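## Task

Every foam block sits above a shelf-edge label with a lot number. If a block's lot number shows up two or more times anywhere in the storeroom, move that block onto the desk so that none of it overhangs the desk edge. Any foam block whose number is unique stays on its own shelf. The robot must not topple or finish leaning over, or the task fails.

## Robot and tools

ROBOT. A TidyBot++: a four-caster mobile base (0.54 m long, 0.50 m wide, 0.38 m high) carrying one seven-joint arm with a two-finger gripper. The shoulder is 0.12 m ahead of the base centre and 0.68 m above the floor. Segments: upper arm 0.42 m, forearm 0.31 m, hand 0.31 m. It starts folded with the hand pointing down, reaching at most 0.08 m beyond the base front. Two cameras: base_camera and wrist_camera (which looks along the hand). A hand pointing down can reach roughly 0.94 m high, only near the base.

FRAMES. Base frame: origin on the floor below the base centre, x forward, y left, z up, metres. The odometry frame is the base frame as it stood when the scene began; base_odometry reports x, y and heading (rad, left positive, -3.142 to 3.142) there, counted from wheel turns, so slip looks like travel and drift of a few cm builds up. hand_pose is the point midway between the finger pads; its z axis points out along the fingers and the fingers close along its y axis.

move. One call carries one action plus optional cameras (list of base_camera, wrist_camera, all; [] for none) and blocking (true or omitted: returns when everything is at rest; false: returns within about 0.5 s while motion continues). Action keys:
- base: an object of relative offsets from where the base is, measured along the base axes at the start of the command: translate_m (forward +, -2 to 2 m), strafe_m (left +, -2 to 2 m), rotate_rad (counter-clockwise from above +, -6.3 to 6.3 rad).
- joints: absolute targets by name, in radians: joint_1_rad (any angle; positive is clockwise from above, opposite to heading), joint_2_rad (-2.249 to 2.249, shoulder, 0 = upper arm vertical), joint_3_rad (any), joint_4_rad (-2.579 to 2.579, elbow, 0 = straight), joint_5_rad (any), joint_6_rad (-2.099 to 2.099, wrist), joint_7_rad (any; at 1.57 with hand down the fingers open left/right), and gripper_pos (0 open to 1 closed, pad gap about 85 x (1 - gripper_pos) mm). Unlimited joints go the short way; turn in steps under half a turn.
- target: one flat list of seven numbers, an absolute hand pose in the base frame: x, y, z in metres then quaternion qw, qx, qy, qz, the same format hand_pose prints. With target, joints may only contain gripper_pos.
- speeds: caps for this action only: translate_m and strafe_m 0.05 to 0.5 m/s, rotate_rad 0.1 to 1.57 rad/s. For a combined translate+strafe move, give the cap under just one key.
Unknown keys make the call invalid; out-of-range values get it refused. No action runs beyond 15 s; base moves time out at 14 s.

wait(seconds 0 to 10, cameras) lets the scene run and returns state and images. stop(cameras) brakes every running motion. zoom_image(camera, region [x0, y0, x1, y1] in pixels, at most 504 x 504) enlarges part of that camera's newest image; use it to read lot labels. read_manual gives licence text only. finished_scene(scene = the current scene number) ends the scene irreversibly; calls after it in the same reply go to the next scene.

RESULTS. "move" says done or the worst status. base_status, joint_status, hand_status report each commanded motion: moving, done, off_target (resting away from target, maybe still pushing), stopped, not_followed (a check withheld the arm; "joint command not followed"/"pose unreachable" with "cause:"), contact_stop, time_out, torque_fault, limit_stop_at_motor_heat. An unplanned stop, refusal or torque fault cancels the rest of that reply's move/wait/finished_scene calls. hand_target is where the hand would be with all joints on target. motor_effort is percent of each motor's maximum, peak in brackets. base_tilt is degrees, forward/right positive, about 1 degree bias. Also: joint_positions, Motor temperatures, on_its_own, pictures (image order), earlier move. "ARM HIT" means a hard hit on the base or arm itself.

TIPS. After a target reports done the hand is usually within 3 cm; correct by adding (wanted - hand_pose) to the previous target. To hold still, resend hand_target, not hand_pose. Loads make the arm sag; never command a loaded joint to its current reading. Poses forward, low and close to the base often miss and may drive the arm into the base. Closing on an object reads off_target at the object's width; done at 1 means an empty grip. Fingertips stick out about 20 mm past the hand point when closed. Thinking time lets the scene run on.

AVOID. Dropping objects or releasing them while moving, slamming, hard hits, hard pushes, squeezing something still resting on a surface, and twisting or jerking a held load. Don't drive or turn while the arm is caught on something high; don't swing a stretched arm sideways or reach far out from folded over nearby furniture (tipping). Back off or retract the arm to right a lean. Long stretched holds overheat motors (MOTOR HOT at 60 °C, fault at 75 °C). Torque faults freeze the arm for 10 s. Loose objects may be nudged now and then; check before finishing that items rest fully on the desk.

Each tool is called after "Emit:" as name([rows], argument=value, ...), one row to a line, values as JSON.

## Session

Emit:
move(joints={"joint_6_rad":-2.05})

Scene clock: 1.37 s.
Motor temperatures (°C): [38 35 31 37 40 37 42]
move: not_followed
base_odometry: x=+0.000 y=+0.000 heading=+0.000
base_tilt: forward=-0.3 right=+0.6
base_status: not commanded
joint_positions: joint_1_rad=-0.038 joint_2_rad=-0.374 joint_3_rad=+3.113 joint_4_rad=-2.522 joint_5_rad=-0.004 joint_6_rad=-1.021 joint_7_rad=+1.592 gripper_pos=+0.000
joint_status: joint_6_rad not_followed (moved -0.111 of -1.139)
motor_effort: joint_1_rad=+0(1) joint_2_rad=+0(2) joint_3_rad=+1(1) joint_4_rad=+14(19) joint_5_rad=+1(1) joint_6_rad=+0(5) joint_7_rad=+0(1)
hand_pose: x=+0.2195 y=+0.0081 z=+0.5907 quat_wxyz=(+0.004, +0.999, +0.042, -0.014) (m; base frame)
hand_target: x=+0.2134 y=+0.0078 z=+0.5905 quat_wxyz=(+0.004, +0.999, +0.042, -0.023) (m; base frame)
hand_status: not commanded
pictures: base_camera, wrist_camera
joint command not followed: on one or more control steps a check withheld the commanded joint targets, and the robot was not sent them on those steps. On the call's last step the targets were still withheld.
cause: the commanded joint targets, or the way to them, would bring two parts of the arm too close to each other (the joints from joint_2_rad to joint_7_rad lie between them).
Images, in order (width x height): base_camera 644x364, wrist_camera 644x476.

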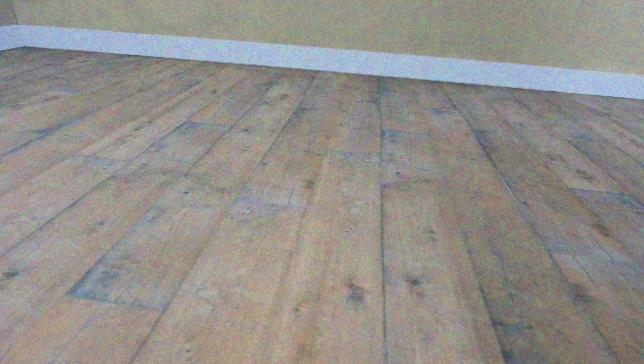

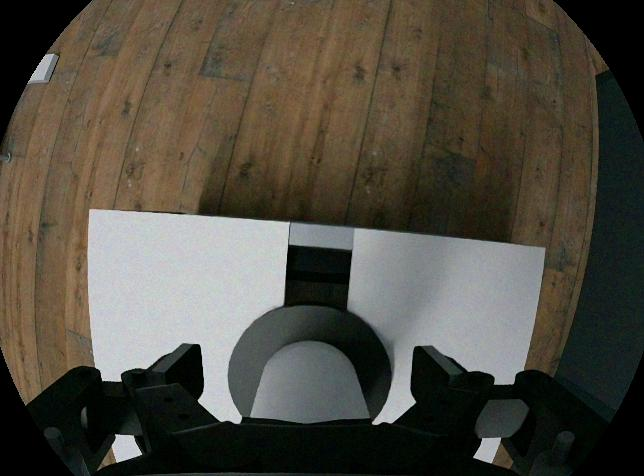

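Emit:
move(joints={"joint_1_rad":0,"joint_2_rad":-0.6,"joint_3_rad":3.14,"joint_4_rad":-2.2,"joint_5_rad":0,"joint_6_rad":-0.2,"joint_7_rad":1.57})

Emit:
move(base={"rotate_rad":1.05})

Emit:
move(base={"rotate_rad":1.05})

Emit:
move(base={"rotate_rad":1.05})

Emit:
move(base={"rotate_rad":1.05})

Emit:
move(base={"rotate_rad":1.05})

Scene clock: 4.33 s.
Motor temperatures (°C): [38 35 31 37 40 37 42]
move: done
base_odometry: x=+0.000 y=+0.000 heading=+0.000
base_tilt: forward=-0.3 right=+0.6
base_status: not commanded
joint_positions: joint_1_rad=-0.019 joint_2_rad=-0.588 joint_3_rad=+3.124 joint_4_rad=-2.204 joint_5_rad=-0.004 joint_6_rad=-0.252 joint_7_rad=+1.592 gripper_pos=+0.000
joint_status: all done
motor_effort: joint_1_rad=-1(2) joint_2_rad=-1(5) joint_3_rad=+1(1) joint_4_rad=+22(23) joint_5_rad=+1(2) joint_6_rad=+9(9) joint_7_rad=+0(1)
hand_pose: x=+0.4968 y=+0.0169 z=+0.9266 quat_wxyz=(-0.002, +0.804, +0.024, +0.595) (m; base frame)
hand_target: x=+0.4988 y=+0.0021 z=+0.9492 quat_wxyz=(+0.000, +0.783, +0.000, +0.622) (m; base frame)
hand_status: not commanded
pictures: base_camera, wrist_camera
held back during your reply time, on 10 control steps: two parts of the arm were too close to each other, or the arm's last command would have brought them too close.
led back after a hold: the arm was led back toward your command in small steps, so it may still be short of it.
joint command not followed: on one or more control steps a check withheld the commanded joint targets, and the robot was not sent them on those steps.
cause: the commanded joint targets, or the way to them, would bring two parts of the arm too close to each other (the joints from joint_2_rad to joint_7_rad lie between them).
Images, in order (width x height): base_camera 644x364, wrist_camera 644x476.

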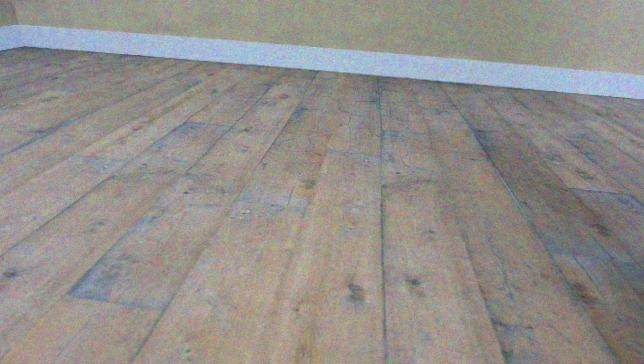

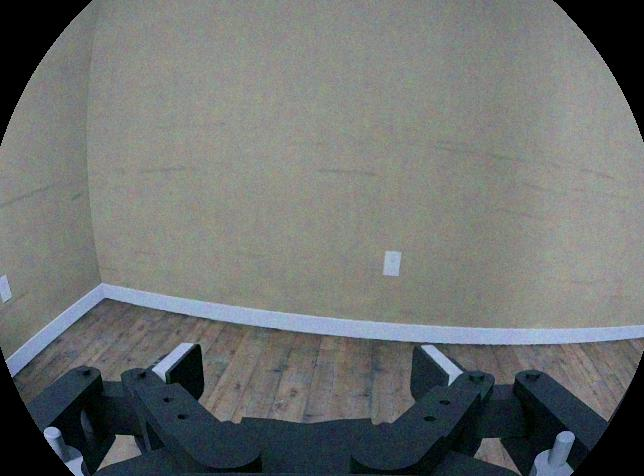

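Scene clock: 6.27 s.
Motor temperatures (°C): [38 35 31 37 40 37 42]
move: done
base_odometry: x=+0.000 y=+0.000 heading=+1.049
base_tilt: forward=-0.3 right=+0.6
base_status: done
joint_positions: joint_1_rad=-0.015 joint_2_rad=-0.588 joint_3_rad=+3.129 joint_4_rad=-2.204 joint_5_rad=-0.004 joint_6_rad=-0.252 joint_7_rad=+1.592 gripper_pos=+0.000
joint_status: not commanded
motor_effort: joint_1_rad=+0(1) joint_2_rad=-1(2) joint_3_rad=+1(2) joint_4_rad=+22(23) joint_5_rad=+1(1) joint_6_rad=+8(9) joint_7_rad=+0(1)
hand_pose: x=+0.4970 y=+0.0130 z=+0.9267 quat_wxyz=(+0.000, +0.804, +0.019, +0.595) (m; base frame)
hand_target: x=+0.4988 y=+0.0021 z=+0.9492 quat_wxyz=(+0.000, +0.783, +0.000, +0.622) (m; base frame)
hand_status: not commanded
pictures: base_camera, wrist_camera
Images, in order (width x height): base_camera 644x364, wrist_camera 644x476.

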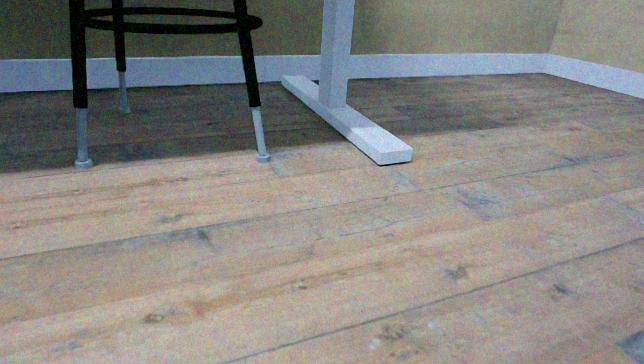

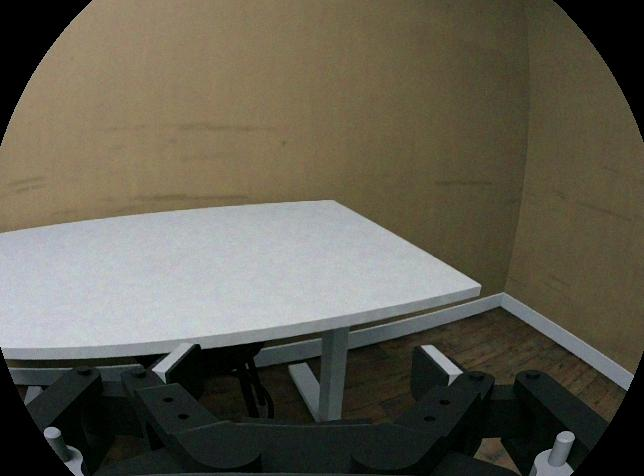

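Scene clock: 8.20 s.
Motor temperatures (°C): [38 35 31 37 40 37 42]
move: done
base_odometry: x=+0.000 y=+0.000 heading=+2.099
base_tilt: forward=-0.3 right=+0.6
base_status: done
joint_positions: joint_1_rad=-0.014 joint_2_rad=-0.588 joint_3_rad=+3.131 joint_4_rad=-2.204 joint_5_rad=-0.004 joint_6_rad=-0.252 joint_7_rad=+1.592 gripper_pos=+0.000
joint_status: not commanded
motor_effort: joint_1_rad=+0(1) joint_2_rad=-1(2) joint_3_rad=+1(2) joint_4_rad=+23(23) joint_5_rad=+0(1) joint_6_rad=+8(9) joint_7_rad=+0(1)
hand_pose: x=+0.4971 y=+0.0114 z=+0.9267 quat_wxyz=(+0.000, +0.804, +0.018, +0.595) (m; base frame)
hand_target: x=+0.4988 y=+0.0021 z=+0.9492 quat_wxyz=(+0.000, +0.783, +0.000, +0.622) (m; base frame)
hand_status: not commanded
pictures: base_camera, wrist_camera
Images, in order (width x height): base_camera 644x364, wrist_camera 644x476.

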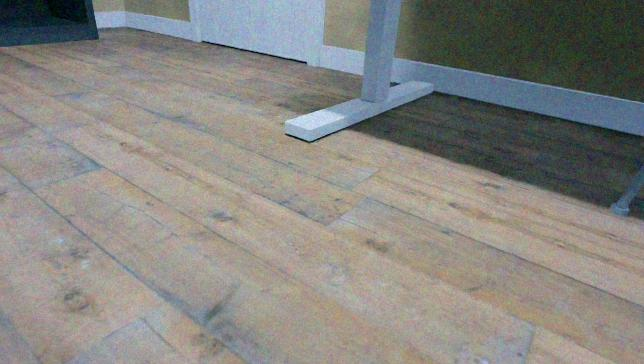

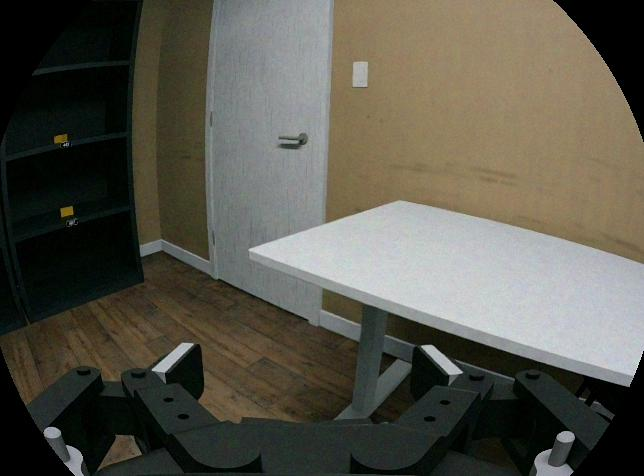

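Scene clock: 10.13 s.
Motor temperatures (°C): [38 35 31 37 40 37 42]
move: done
base_odometry: x=+0.000 y=+0.000 heading=-3.135
base_tilt: forward=-0.4 right=+0.6
base_status: done
joint_positions: joint_1_rad=-0.013 joint_2_rad=-0.588 joint_3_rad=+3.133 joint_4_rad=-2.204 joint_5_rad=-0.004 joint_6_rad=-0.252 joint_7_rad=+1.592 gripper_pos=+0.000
joint_status: not commanded
motor_effort: joint_1_rad=-1(2) joint_2_rad=-1(2) joint_3_rad=+1(2) joint_4_rad=+22(23) joint_5_rad=+1(1) joint_6_rad=+9(9) joint_7_rad=+0(1)
hand_pose: x=+0.4971 y=+0.0106 z=+0.9267 quat_wxyz=(+0.000, +0.804, +0.017, +0.595) (m; base frame)
hand_target: x=+0.4988 y=+0.0021 z=+0.9492 quat_wxyz=(+0.000, +0.783, +0.000, +0.622) (m; base frame)
hand_status: not commanded
pictures: base_camera, wrist_camera
Images, in order (width x height): base_camera 644x364, wrist_camera 644x476.

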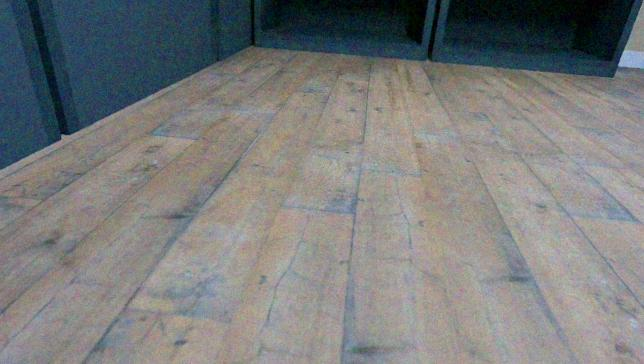

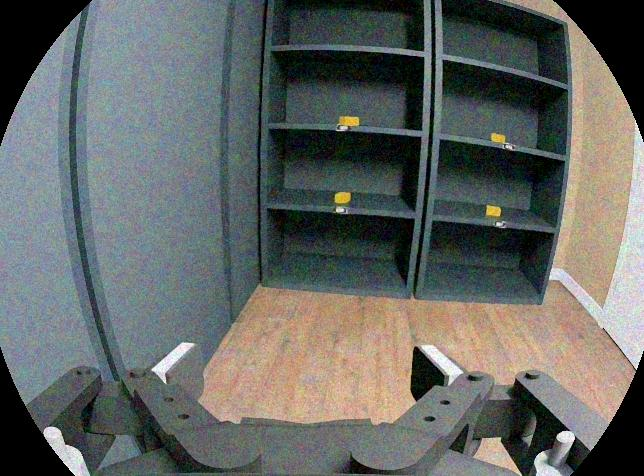

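Scene clock: 12.07 s.
Motor temperatures (°C): [38 35 31 37 40 38 42]
move: done
base_odometry: x=+0.000 y=+0.000 heading=-2.086
base_tilt: forward=-0.4 right=+0.6
base_status: done
joint_positions: joint_1_rad=-0.012 joint_2_rad=-0.588 joint_3_rad=+3.133 joint_4_rad=-2.204 joint_5_rad=-0.004 joint_6_rad=-0.252 joint_7_rad=+1.592 gripper_pos=+0.000
joint_status: not commanded
motor_effort: joint_1_rad=-1(1) joint_2_rad=+0(3) joint_3_rad=+1(2) joint_4_rad=+22(23) joint_5_rad=+1(1) joint_6_rad=+9(9) joint_7_rad=+0(1)
hand_pose: x=+0.4971 y=+0.0101 z=+0.9267 quat_wxyz=(+0.001, +0.804, +0.016, +0.595) (m; base frame)
hand_target: x=+0.4988 y=+0.0021 z=+0.9492 quat_wxyz=(+0.000, +0.783, +0.000, +0.622) (m; base frame)
hand_status: not commanded
pictures: base_camera, wrist_camera
Images, in order (width x height): base_camera 644x364, wrist_camera 644x476.

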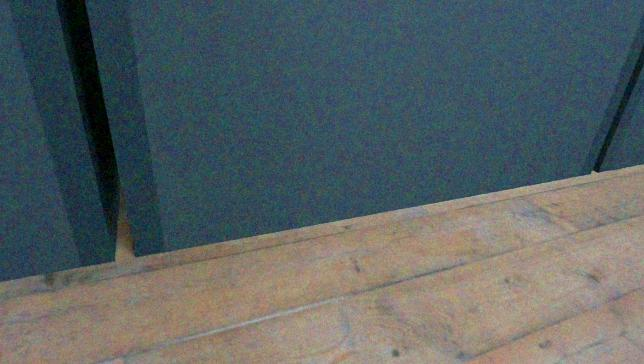

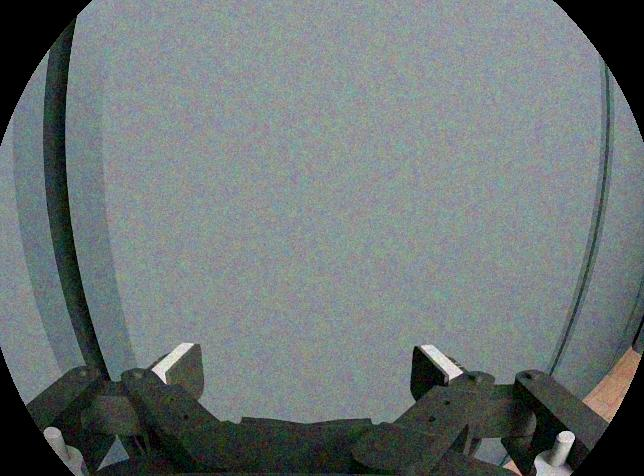

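Scene clock: 14.00 s.
Motor temperatures (°C): [38 35 31 37 40 38 42]
move: done
base_odometry: x=+0.000 y=+0.000 heading=-1.037
base_tilt: forward=-0.3 right=+0.6
base_status: done
joint_positions: joint_1_rad=-0.012 joint_2_rad=-0.588 joint_3_rad=+3.134 joint_4_rad=-2.204 joint_5_rad=-0.004 joint_6_rad=-0.252 joint_7_rad=+1.592 gripper_pos=+0.000
joint_status: not commanded
motor_effort: joint_1_rad=-1(1) joint_2_rad=-1(3) joint_3_rad=+1(2) joint_4_rad=+22(23) joint_5_rad=+1(1) joint_6_rad=+8(9) joint_7_rad=+0(1)
hand_pose: x=+0.4971 y=+0.0097 z=+0.9267 quat_wxyz=(+0.001, +0.804, +0.016, +0.595) (m; base frame)
hand_target: x=+0.4988 y=+0.0021 z=+0.9492 quat_wxyz=(+0.000, +0.783, +0.000, +0.622) (m; base frame)
hand_status: not commanded
pictures: base_camera, wrist_camera
Images, in order (width x height): base_camera 644x364, wrist_camera 644x476.

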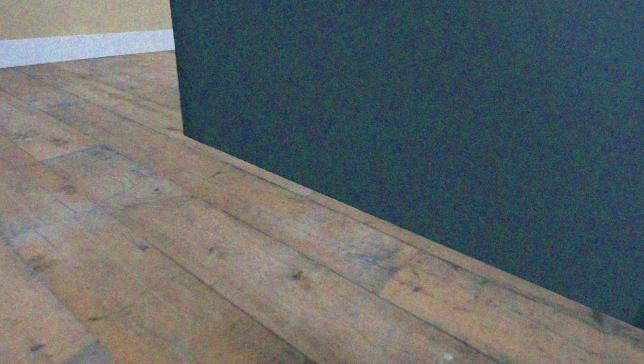

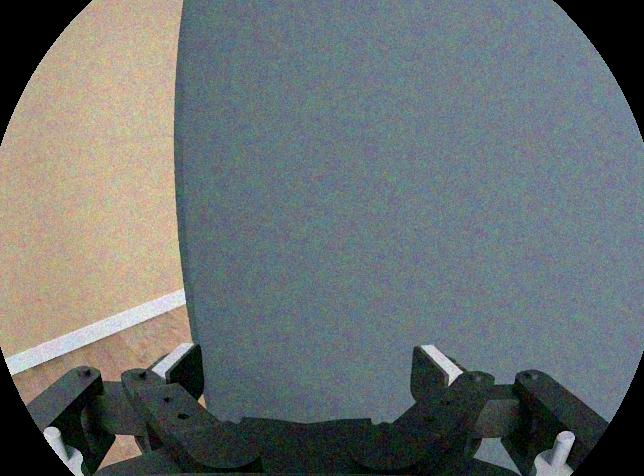

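Emit:
move(base={"rotate_rad":-2.1}, cameras=[])

Emit:
move(base={"translate_m":0.8,"strafe_m":-0.2})

Emit:
zoom_image(camera="wrist_camera", region=[280, 80, 580, 280])

Scene clock: 17.00 s.
Motor temperatures (°C): [38 35 31 37 40 38 42]
move: done
base_odometry: x=+0.000 y=+0.000 heading=-3.136
base_tilt: forward=-0.3 right=+0.6
base_status: done
joint_positions: joint_1_rad=-0.011 joint_2_rad=-0.588 joint_3_rad=+3.136 joint_4_rad=-2.204 joint_5_rad=-0.004 joint_6_rad=-0.252 joint_7_rad=+1.592 gripper_pos=+0.000
joint_status: not commanded
motor_effort: joint_1_rad=+0(1) joint_2_rad=-2(3) joint_3_rad=+1(2) joint_4_rad=+23(23) joint_5_rad=+1(1) joint_6_rad=+9(9) joint_7_rad=+0(1)
hand_pose: x=+0.4972 y=+0.0083 z=+0.9267 quat_wxyz=(+0.001, +0.804, +0.014, +0.595) (m; base frame)
hand_target: x=+0.4988 y=+0.0021 z=+0.9492 quat_wxyz=(+0.000, +0.783, +0.000, +0.622) (m; base frame)
hand_status: not commanded
pictures: none
No camera images: "cameras" was empty.

Scene clock: 19.97 s.
Motor temperatures (°C): [38 35 31 37 40 38 42]
move: done
base_odometry: x=-0.801 y=+0.196 heading=-3.137
base_tilt: forward=-0.4 right=+0.6
base_status: done
joint_positions: joint_1_rad=-0.011 joint_2_rad=-0.594 joint_3_rad=+3.136 joint_4_rad=-2.204 joint_5_rad=-0.004 joint_6_rad=-0.251 joint_7_rad=+1.592 gripper_pos=+0.000
joint_status: not commanded
motor_effort: joint_1_rad=-1(1) joint_2_rad=+0(4) joint_3_rad=+1(2) joint_4_rad=+22(23) joint_5_rad=+1(1) joint_6_rad=+9(9) joint_7_rad=+0(1)
hand_pose: x=+0.4959 y=+0.0083 z=+0.9290 quat_wxyz=(+0.001, +0.802, +0.014, +0.597) (m; base frame)
hand_target: x=+0.4988 y=+0.0021 z=+0.9492 quat_wxyz=(+0.000, +0.783, +0.000, +0.622) (m; base frame)
hand_status: not commanded
pictures: base_camera, wrist_camera
Images, in order (width x height): base_camera 644x364, wrist_camera 644x476.

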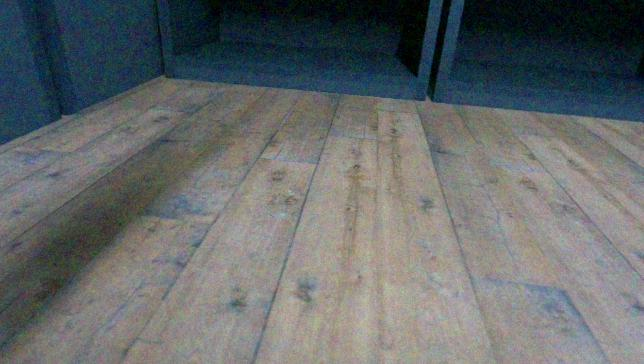

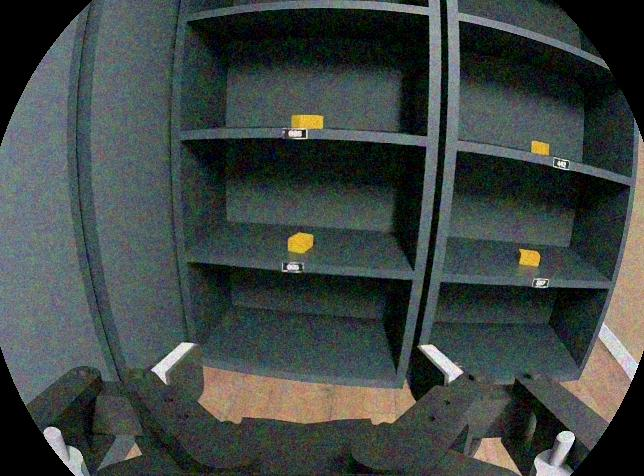

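Scaled by 1.680.

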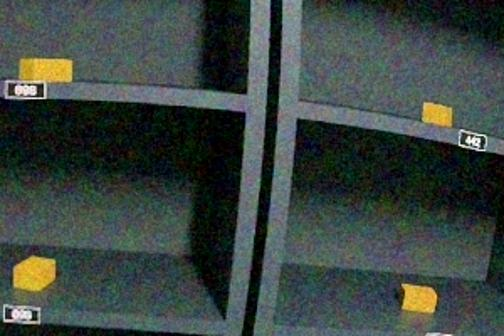

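Emit:
zoom_image(camera="wrist_camera", region=[270, 100, 340, 150])

Emit:
zoom_image(camera="wrist_camera", region=[260, 230, 330, 280])

Emit:
zoom_image(camera="wrist_camera", region=[520, 130, 590, 180])

Emit:
zoom_image(camera="wrist_camera", region=[500, 245, 570, 295])

Scaled by 7.200.

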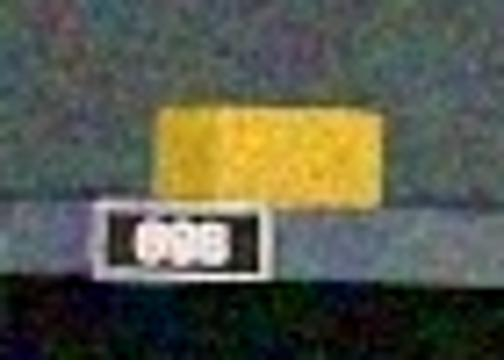

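Scaled by 7.200.

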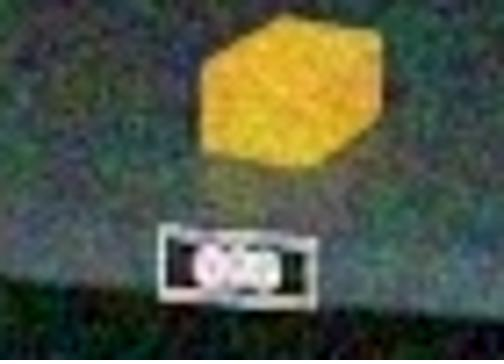

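Scaled by 7.200.

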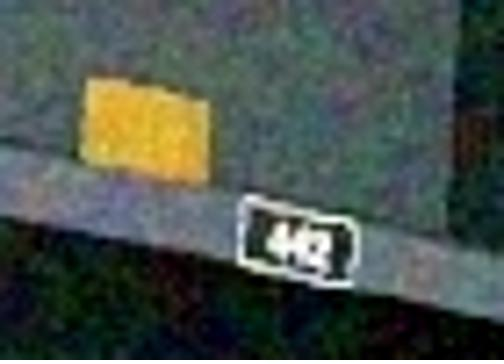

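Scaled by 7.200.

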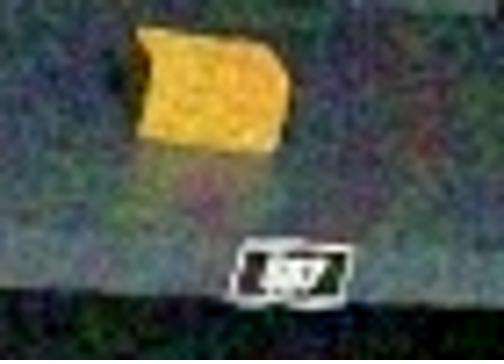

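Emit:
move(base={"translate_m":0.3,"strafe_m":-0.3})

Emit:
zoom_image(camera="wrist_camera", region=[150, 90, 290, 190])

Emit:
zoom_image(camera="wrist_camera", region=[150, 240, 290, 340])

Emit:
zoom_image(camera="wrist_camera", region=[440, 100, 580, 200])

Emit:
zoom_image(camera="wrist_camera", region=[430, 230, 570, 330])

Scene clock: 22.50 s.
Motor temperatures (°C): [38 35 31 37 40 38 42]
move: done
base_odometry: x=-1.103 y=+0.494 heading=-3.136
base_tilt: forward=-0.3 right=+0.6
base_status: done
joint_positions: joint_1_rad=-0.011 joint_2_rad=-0.594 joint_3_rad=+3.138 joint_4_rad=-2.204 joint_5_rad=-0.004 joint_6_rad=-0.251 joint_7_rad=+1.592 gripper_pos=+0.000
joint_status: not commanded
motor_effort: joint_1_rad=+0(1) joint_2_rad=-1(4) joint_3_rad=+1(2) joint_4_rad=+23(23) joint_5_rad=+1(1) joint_6_rad=+8(9) joint_7_rad=+0(1)
hand_pose: x=+0.4958 y=+0.0072 z=+0.9294 quat_wxyz=(+0.001, +0.802, +0.013, +0.598) (m; base frame)
hand_target: x=+0.4988 y=+0.0021 z=+0.9492 quat_wxyz=(+0.000, +0.783, +0.000, +0.622) (m; base frame)
hand_status: not commanded
pictures: base_camera, wrist_camera
Images, in order (width x height): base_camera 644x364, wrist_camera 644x476.

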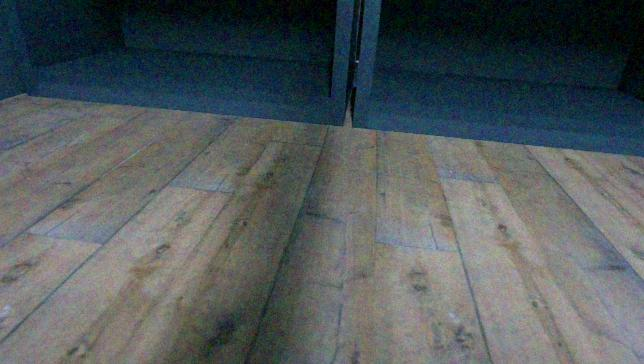

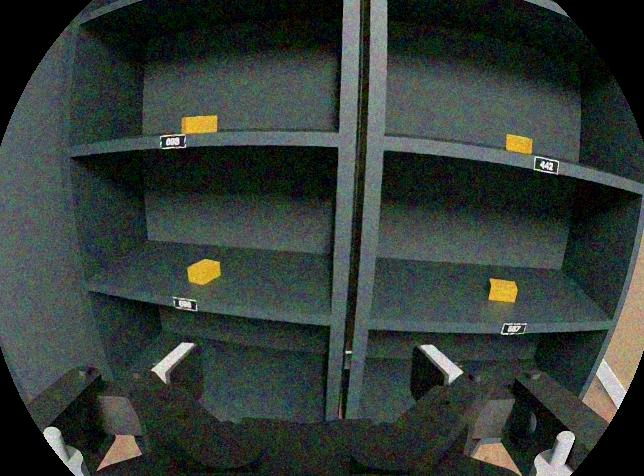

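Scaled by 3.600.

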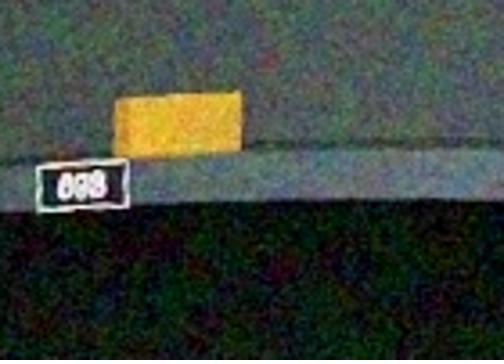

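Scaled by 3.600.

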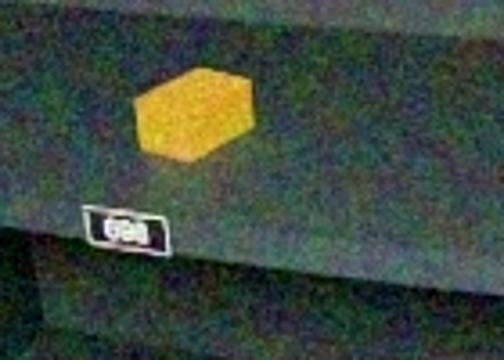

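Scaled by 3.600.

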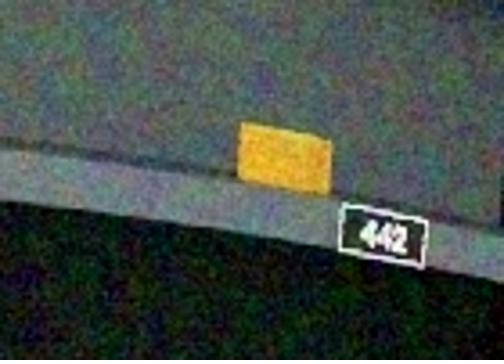

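Scaled by 3.600.

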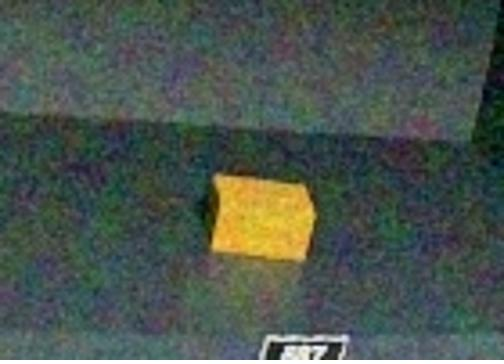

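Emit:
move(base={"translate_m":0.25,"strafe_m":0.15})

Emit:
zoom_image(camera="wrist_camera", region=[160, 110, 230, 160])

Emit:
zoom_image(camera="wrist_camera", region=[170, 300, 240, 350])

Emit:
move(base={"strafe_m":-0.6})

Scene clock: 24.67 s.
Motor temperatures (°C): [38 35 31 37 40 38 42]
move: done
base_odometry: x=-1.352 y=+0.343 heading=-3.137
base_tilt: forward=-0.3 right=+0.6
base_status: done
joint_positions: joint_1_rad=-0.011 joint_2_rad=-0.594 joint_3_rad=+3.138 joint_4_rad=-2.204 joint_5_rad=-0.004 joint_6_rad=-0.250 joint_7_rad=+1.592 gripper_pos=+0.000
joint_status: not commanded
motor_effort: joint_1_rad=+0(1) joint_2_rad=-1(5) joint_3_rad=+1(2) joint_4_rad=+23(23) joint_5_rad=+1(1) joint_6_rad=+9(9) joint_7_rad=+0(1)
hand_pose: x=+0.4958 y=+0.0072 z=+0.9298 quat_wxyz=(+0.001, +0.801, +0.013, +0.598) (m; base frame)
hand_target: x=+0.4988 y=+0.0021 z=+0.9492 quat_wxyz=(+0.000, +0.783, +0.000, +0.622) (m; base frame)
hand_status: not commanded
pictures: base_camera, wrist_camera
Images, in order (width x height): base_camera 644x364, wrist_camera 644x476.

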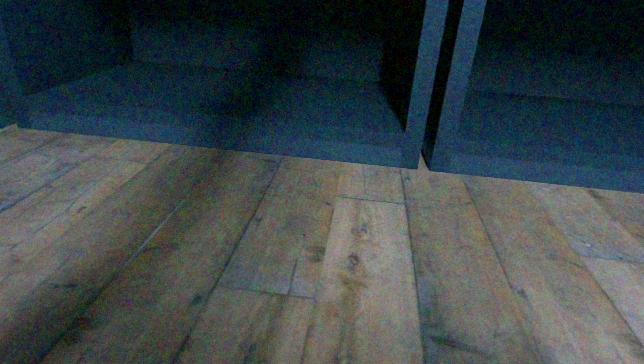

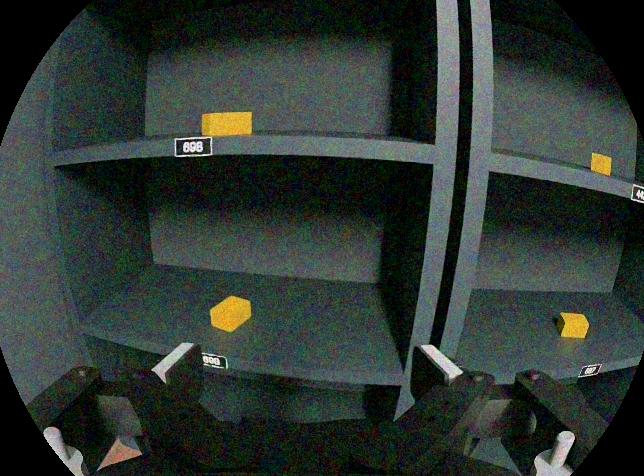

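Scaled by 7.200.

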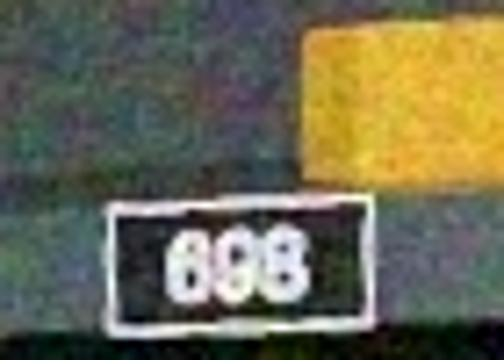

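Scaled by 7.200.

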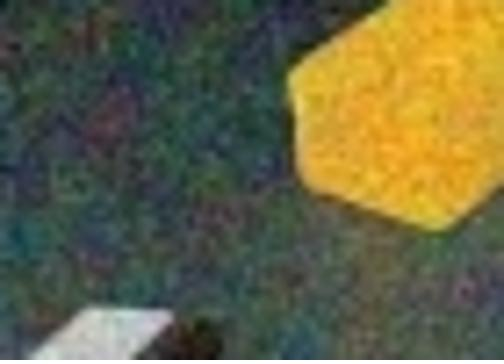

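Scene clock: 27.23 s.
Motor temperatures (°C): [38 35 31 37 40 38 42]
move: done
base_odometry: x=-1.355 y=+0.943 heading=-3.136
base_tilt: forward=-0.4 right=+0.6
base_status: done
joint_positions: joint_1_rad=-0.011 joint_2_rad=-0.595 joint_3_rad=+3.138 joint_4_rad=-2.204 joint_5_rad=-0.004 joint_6_rad=-0.250 joint_7_rad=+1.592 gripper_pos=+0.000
joint_status: not commanded
motor_effort: joint_1_rad=+0(1) joint_2_rad=-1(3) joint_3_rad=+1(2) joint_4_rad=+22(23) joint_5_rad=+1(1) joint_6_rad=+9(9) joint_7_rad=+0(1)
hand_pose: x=+0.4958 y=+0.0072 z=+0.9299 quat_wxyz=(+0.001, +0.801, +0.013, +0.598) (m; base frame)
hand_target: x=+0.4988 y=+0.0021 z=+0.9492 quat_wxyz=(+0.000, +0.783, +0.000, +0.622) (m; base frame)
hand_status: not commanded
pictures: base_camera, wrist_camera
Images, in order (width x height): base_camera 644x364, wrist_camera 644x476.

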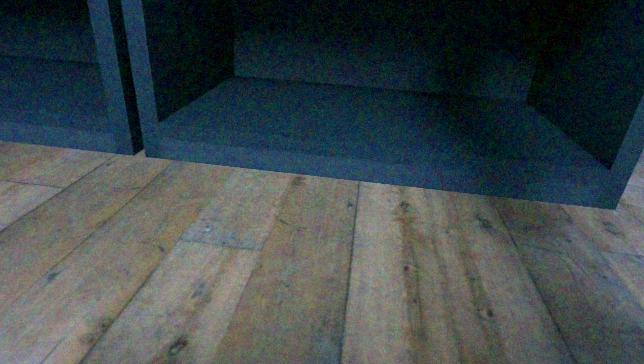

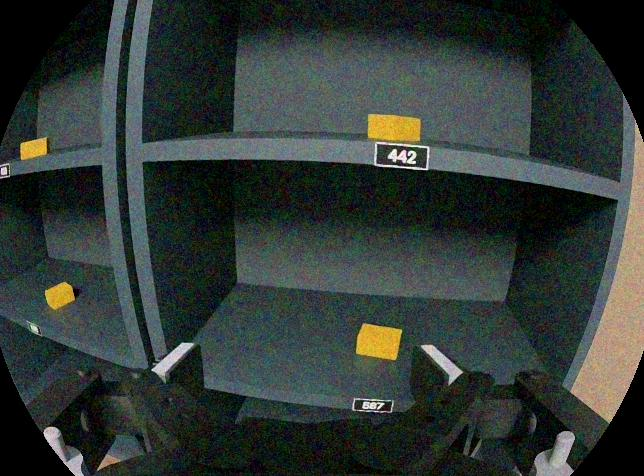

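Emit:
zoom_image(camera="wrist_camera", region=[340, 380, 410, 430])

Emit:
move(base={"translate_m":-0.08,"strafe_m":0.9})

Emit:
zoom_image(camera="wrist_camera", region=[250, 325, 350, 400])

Scaled by 7.200.

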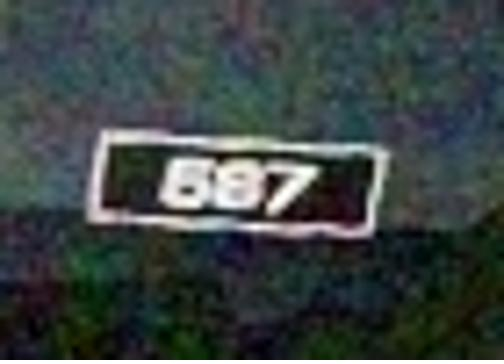

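Scene clock: 30.63 s.
Motor temperatures (°C): [38 35 31 37 40 38 42]
move: done
base_odometry: x=-1.270 y=+0.043 heading=-3.135
base_tilt: forward=-0.4 right=+0.6
base_status: done
joint_positions: joint_1_rad=-0.011 joint_2_rad=-0.596 joint_3_rad=+3.138 joint_4_rad=-2.204 joint_5_rad=-0.004 joint_6_rad=-0.248 joint_7_rad=+1.592 gripper_pos=+0.000
joint_status: not commanded
motor_effort: joint_1_rad=-1(1) joint_2_rad=-1(3) joint_3_rad=+1(3) joint_4_rad=+22(23) joint_5_rad=+1(1) joint_6_rad=+9(9) joint_7_rad=+0(1)
hand_pose: x=+0.4957 y=+0.0071 z=+0.9308 quat_wxyz=(+0.001, +0.800, +0.013, +0.599) (m; base frame)
hand_target: x=+0.4988 y=+0.0021 z=+0.9492 quat_wxyz=(+0.000, +0.783, +0.000, +0.622) (m; base frame)
hand_status: not commanded
pictures: base_camera, wrist_camera
Images, in order (width x height): base_camera 644x364, wrist_camera 644x476.

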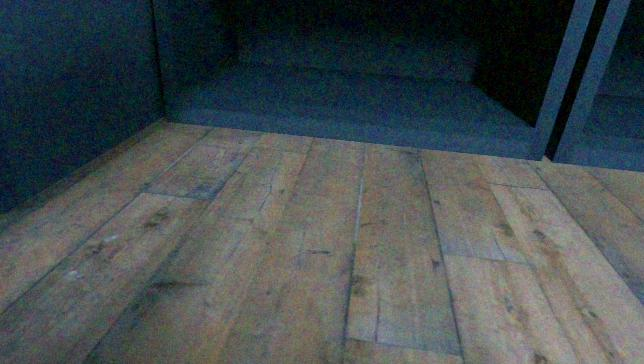

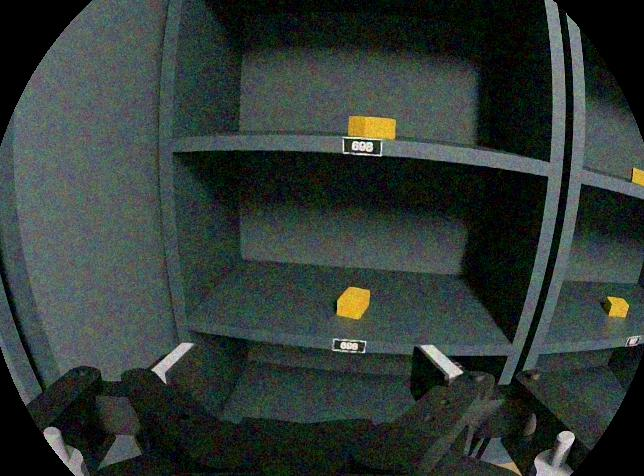

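Scaled by 5.040.

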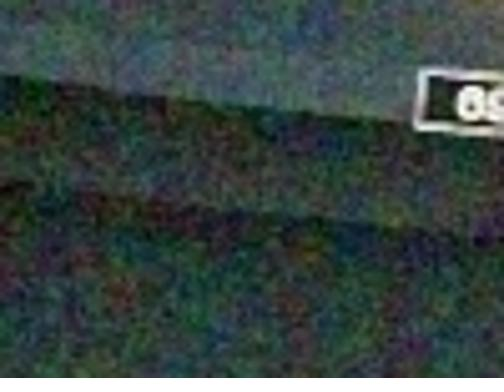

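Emit:
zoom_image(camera="wrist_camera", region=[325, 330, 375, 365])

Emit:
zoom_image(camera="wrist_camera", region=[340, 130, 390, 165])

Scaled by 10.080.

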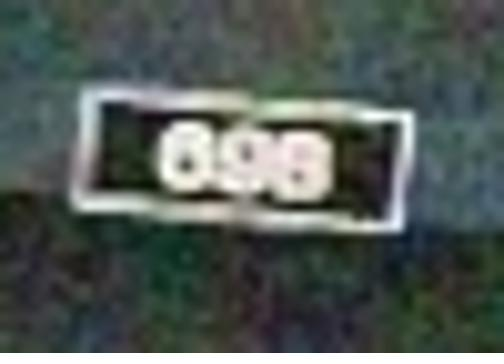

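Scaled by 10.080.

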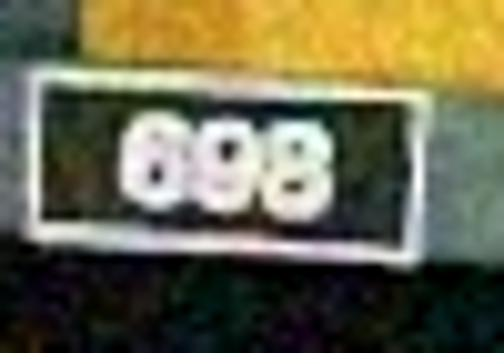

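Emit:
move(base={"translate_m":-2}, cameras=[])

Emit:
move(base={"translate_m":-0.2,"rotate_rad":2.2})

Scene clock: 36.40 s.
Motor temperatures (°C): [38 35 31 37 40 38 42]
move: done
base_odometry: x=+0.730 y=+0.056 heading=-3.135
base_tilt: forward=-0.4 right=+0.6
base_status: done
joint_positions: joint_1_rad=-0.011 joint_2_rad=-0.597 joint_3_rad=+3.138 joint_4_rad=-2.204 joint_5_rad=-0.004 joint_6_rad=-0.248 joint_7_rad=+1.592 gripper_pos=+0.000
joint_status: not commanded
motor_effort: joint_1_rad=-1(1) joint_2_rad=-1(5) joint_3_rad=+1(1) joint_4_rad=+22(24) joint_5_rad=+1(1) joint_6_rad=+8(9) joint_7_rad=+0(1)
hand_pose: x=+0.4953 y=+0.0071 z=+0.9315 quat_wxyz=(+0.001, +0.800, +0.013, +0.600) (m; base frame)
hand_target: x=+0.4988 y=+0.0021 z=+0.9492 quat_wxyz=(+0.000, +0.783, +0.000, +0.622) (m; base frame)
hand_status: not commanded
pictures: none
No camera images: "cameras" was empty.

Scene clock: 39.23 s.
Motor temperatures (°C): [38 35 31 37 40 38 42]
move: done
base_odometry: x=+0.930 y=+0.057 heading=-0.936
base_tilt: forward=-0.4 right=+0.6
base_status: done
joint_positions: joint_1_rad=-0.010 joint_2_rad=-0.600 joint_3_rad=+3.139 joint_4_rad=-2.204 joint_5_rad=-0.004 joint_6_rad=-0.248 joint_7_rad=+1.592 gripper_pos=+0.000
joint_status: not commanded
motor_effort: joint_1_rad=-1(1) joint_2_rad=+0(4) joint_3_rad=+1(2) joint_4_rad=+22(24) joint_5_rad=+1(1) joint_6_rad=+9(9) joint_7_rad=+0(1)
hand_pose: x=+0.4946 y=+0.0068 z=+0.9325 quat_wxyz=(+0.001, +0.799, +0.013, +0.601) (m; base frame)
hand_target: x=+0.4988 y=+0.0021 z=+0.9492 quat_wxyz=(+0.000, +0.783, +0.000, +0.622) (m; base frame)
hand_status: not commanded
pictures: base_camera, wrist_camera
Images, in order (width x height): base_camera 644x364, wrist_camera 644x476.

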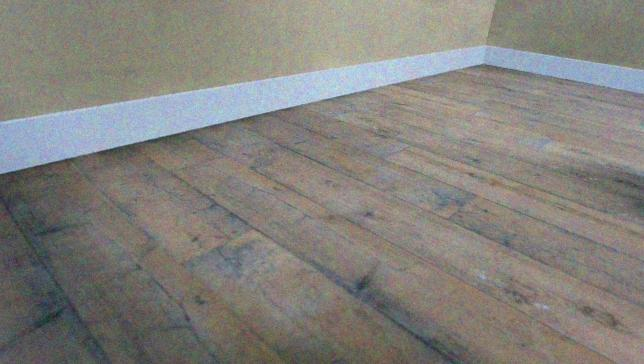

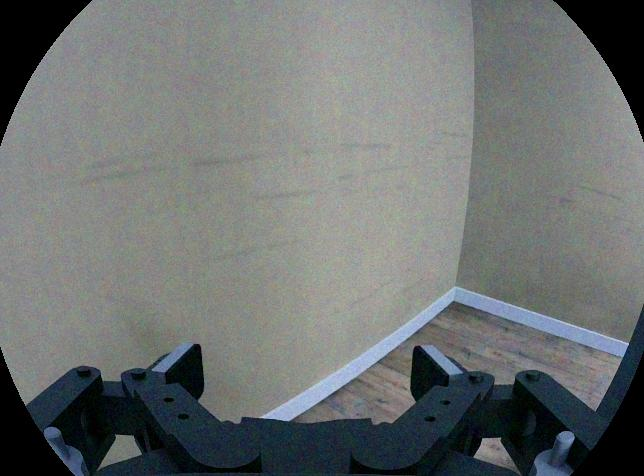

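Emit:
move(base={"rotate_rad":-0.63})

Scene clock: 41.07 s.
Motor temperatures (°C): [38 35 31 37 40 38 42]
move: done
base_odometry: x=+0.930 y=+0.057 heading=-1.564
base_tilt: forward=-0.3 right=+0.6
base_status: done
joint_positions: joint_1_rad=-0.010 joint_2_rad=-0.600 joint_3_rad=+3.139 joint_4_rad=-2.204 joint_5_rad=-0.004 joint_6_rad=-0.248 joint_7_rad=+1.592 gripper_pos=+0.000
joint_status: not commanded
motor_effort: joint_1_rad=+0(1) joint_2_rad=-1(2) joint_3_rad=+1(2) joint_4_rad=+23(23) joint_5_rad=+1(1) joint_6_rad=+9(9) joint_7_rad=+0(1)
hand_pose: x=+0.4946 y=+0.0065 z=+0.9325 quat_wxyz=(+0.002, +0.799, +0.012, +0.601) (m; base frame)
hand_target: x=+0.4988 y=+0.0021 z=+0.9492 quat_wxyz=(+0.000, +0.783, +0.000, +0.622) (m; base frame)
hand_status: not commanded
pictures: base_camera, wrist_camera
Images, in order (width x height): base_camera 644x364, wrist_camera 644x476.

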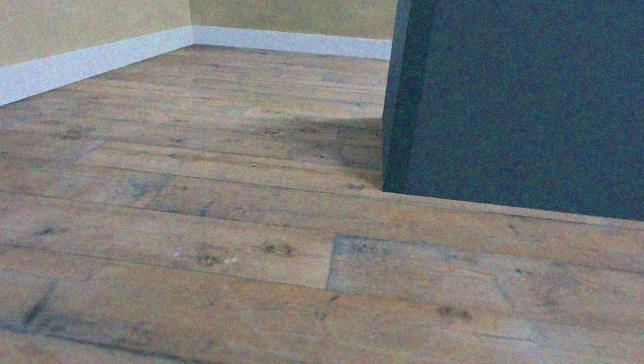

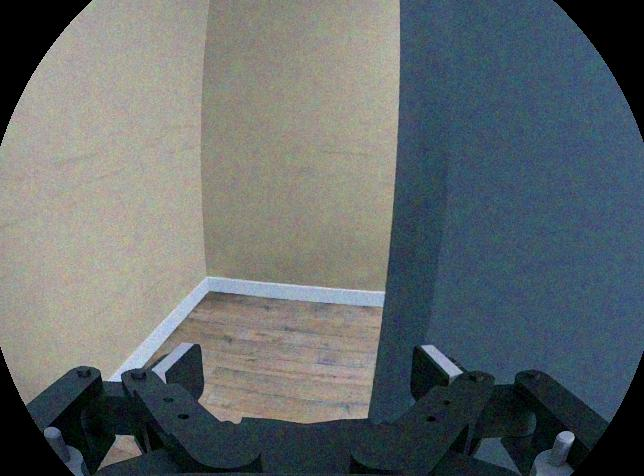

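Emit:
move(base={"strafe_m":0.35}, cameras=[])

Emit:
move(base={"translate_m":1.5})

Emit:
move(base={"rotate_rad":-1.2})

Scene clock: 43.27 s.
Motor temperatures (°C): [38 35 31 37 40 38 42]
move: done
base_odometry: x=+1.280 y=+0.059 heading=-1.564
base_tilt: forward=-0.3 right=+0.6
base_status: done
joint_positions: joint_1_rad=-0.010 joint_2_rad=-0.600 joint_3_rad=+3.139 joint_4_rad=-2.204 joint_5_rad=-0.004 joint_6_rad=-0.248 joint_7_rad=+1.592 gripper_pos=+0.000
joint_status: not commanded
motor_effort: joint_1_rad=-1(1) joint_2_rad=-1(2) joint_3_rad=+1(3) joint_4_rad=+22(23) joint_5_rad=+1(1) joint_6_rad=+9(9) joint_7_rad=+0(1)
hand_pose: x=+0.4946 y=+0.0066 z=+0.9325 quat_wxyz=(+0.002, +0.799, +0.012, +0.601) (m; base frame)
hand_target: x=+0.4988 y=+0.0021 z=+0.9492 quat_wxyz=(+0.000, +0.783, +0.000, +0.622) (m; base frame)
hand_status: not commanded
pictures: none
No camera images: "cameras" was empty.

Scene clock: 47.63 s.
Motor temperatures (°C): [38 35 31 37 40 38 42]
move: done
base_odometry: x=+1.290 y=-1.441 heading=-1.564
base_tilt: forward=-0.3 right=+0.6
base_status: done
joint_positions: joint_1_rad=-0.010 joint_2_rad=-0.600 joint_3_rad=+3.139 joint_4_rad=-2.204 joint_5_rad=-0.004 joint_6_rad=-0.248 joint_7_rad=+1.592 gripper_pos=+0.000
joint_status: not commanded
motor_effort: joint_1_rad=-1(1) joint_2_rad=-1(3) joint_3_rad=+1(1) joint_4_rad=+22(23) joint_5_rad=+1(1) joint_6_rad=+8(9) joint_7_rad=+0(1)
hand_pose: x=+0.4946 y=+0.0066 z=+0.9326 quat_wxyz=(+0.002, +0.799, +0.012, +0.601) (m; base frame)
hand_target: x=+0.4988 y=+0.0021 z=+0.9492 quat_wxyz=(+0.000, +0.783, +0.000, +0.622) (m; base frame)
hand_status: not commanded
pictures: base_camera, wrist_camera
Images, in order (width x height): base_camera 644x364, wrist_camera 644x476.

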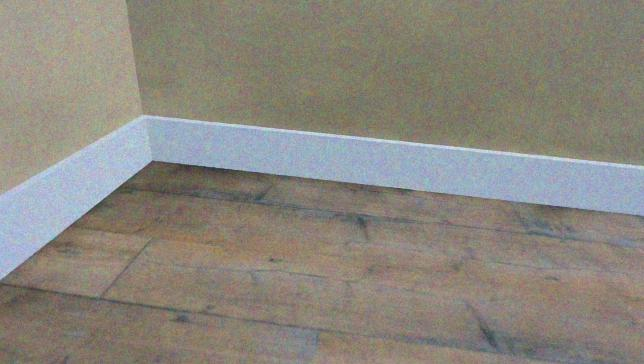

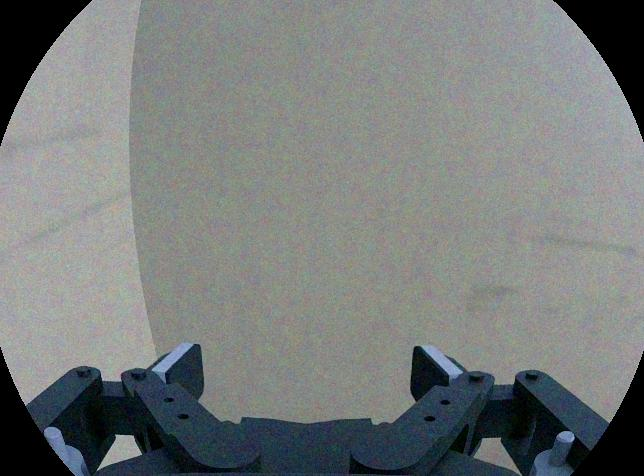

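Scene clock: 49.67 s.
Motor temperatures (°C): [38 35 31 37 40 38 42]
move: done
base_odometry: x=+1.290 y=-1.441 heading=-2.763
base_tilt: forward=-0.3 right=+0.6
base_status: done
joint_positions: joint_1_rad=-0.009 joint_2_rad=-0.600 joint_3_rad=+3.139 joint_4_rad=-2.204 joint_5_rad=-0.004 joint_6_rad=-0.248 joint_7_rad=+1.592 gripper_pos=+0.000
joint_status: not commanded
motor_effort: joint_1_rad=+0(1) joint_2_rad=-1(2) joint_3_rad=+1(3) joint_4_rad=+22(23) joint_5_rad=+1(1) joint_6_rad=+8(9) joint_7_rad=+0(1)
hand_pose: x=+0.4946 y=+0.0063 z=+0.9326 quat_wxyz=(+0.002, +0.799, +0.012, +0.601) (m; base frame)
hand_target: x=+0.4988 y=+0.0021 z=+0.9492 quat_wxyz=(+0.000, +0.783, +0.000, +0.622) (m; base frame)
hand_status: not commanded
pictures: base_camera, wrist_camera
Images, in order (width x height): base_camera 644x364, wrist_camera 644x476.

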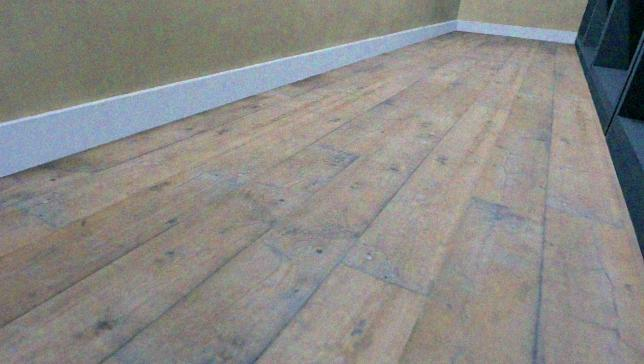

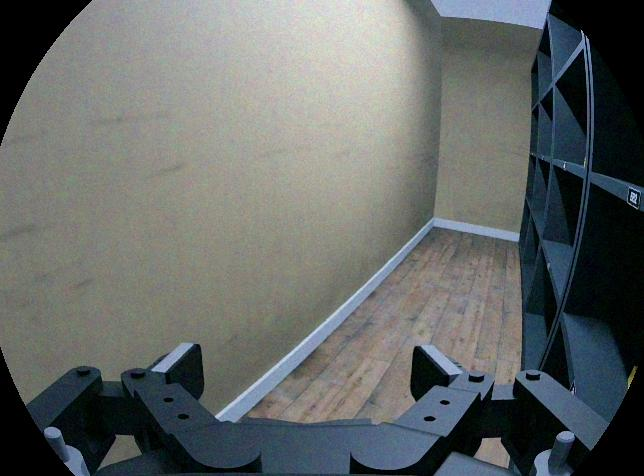

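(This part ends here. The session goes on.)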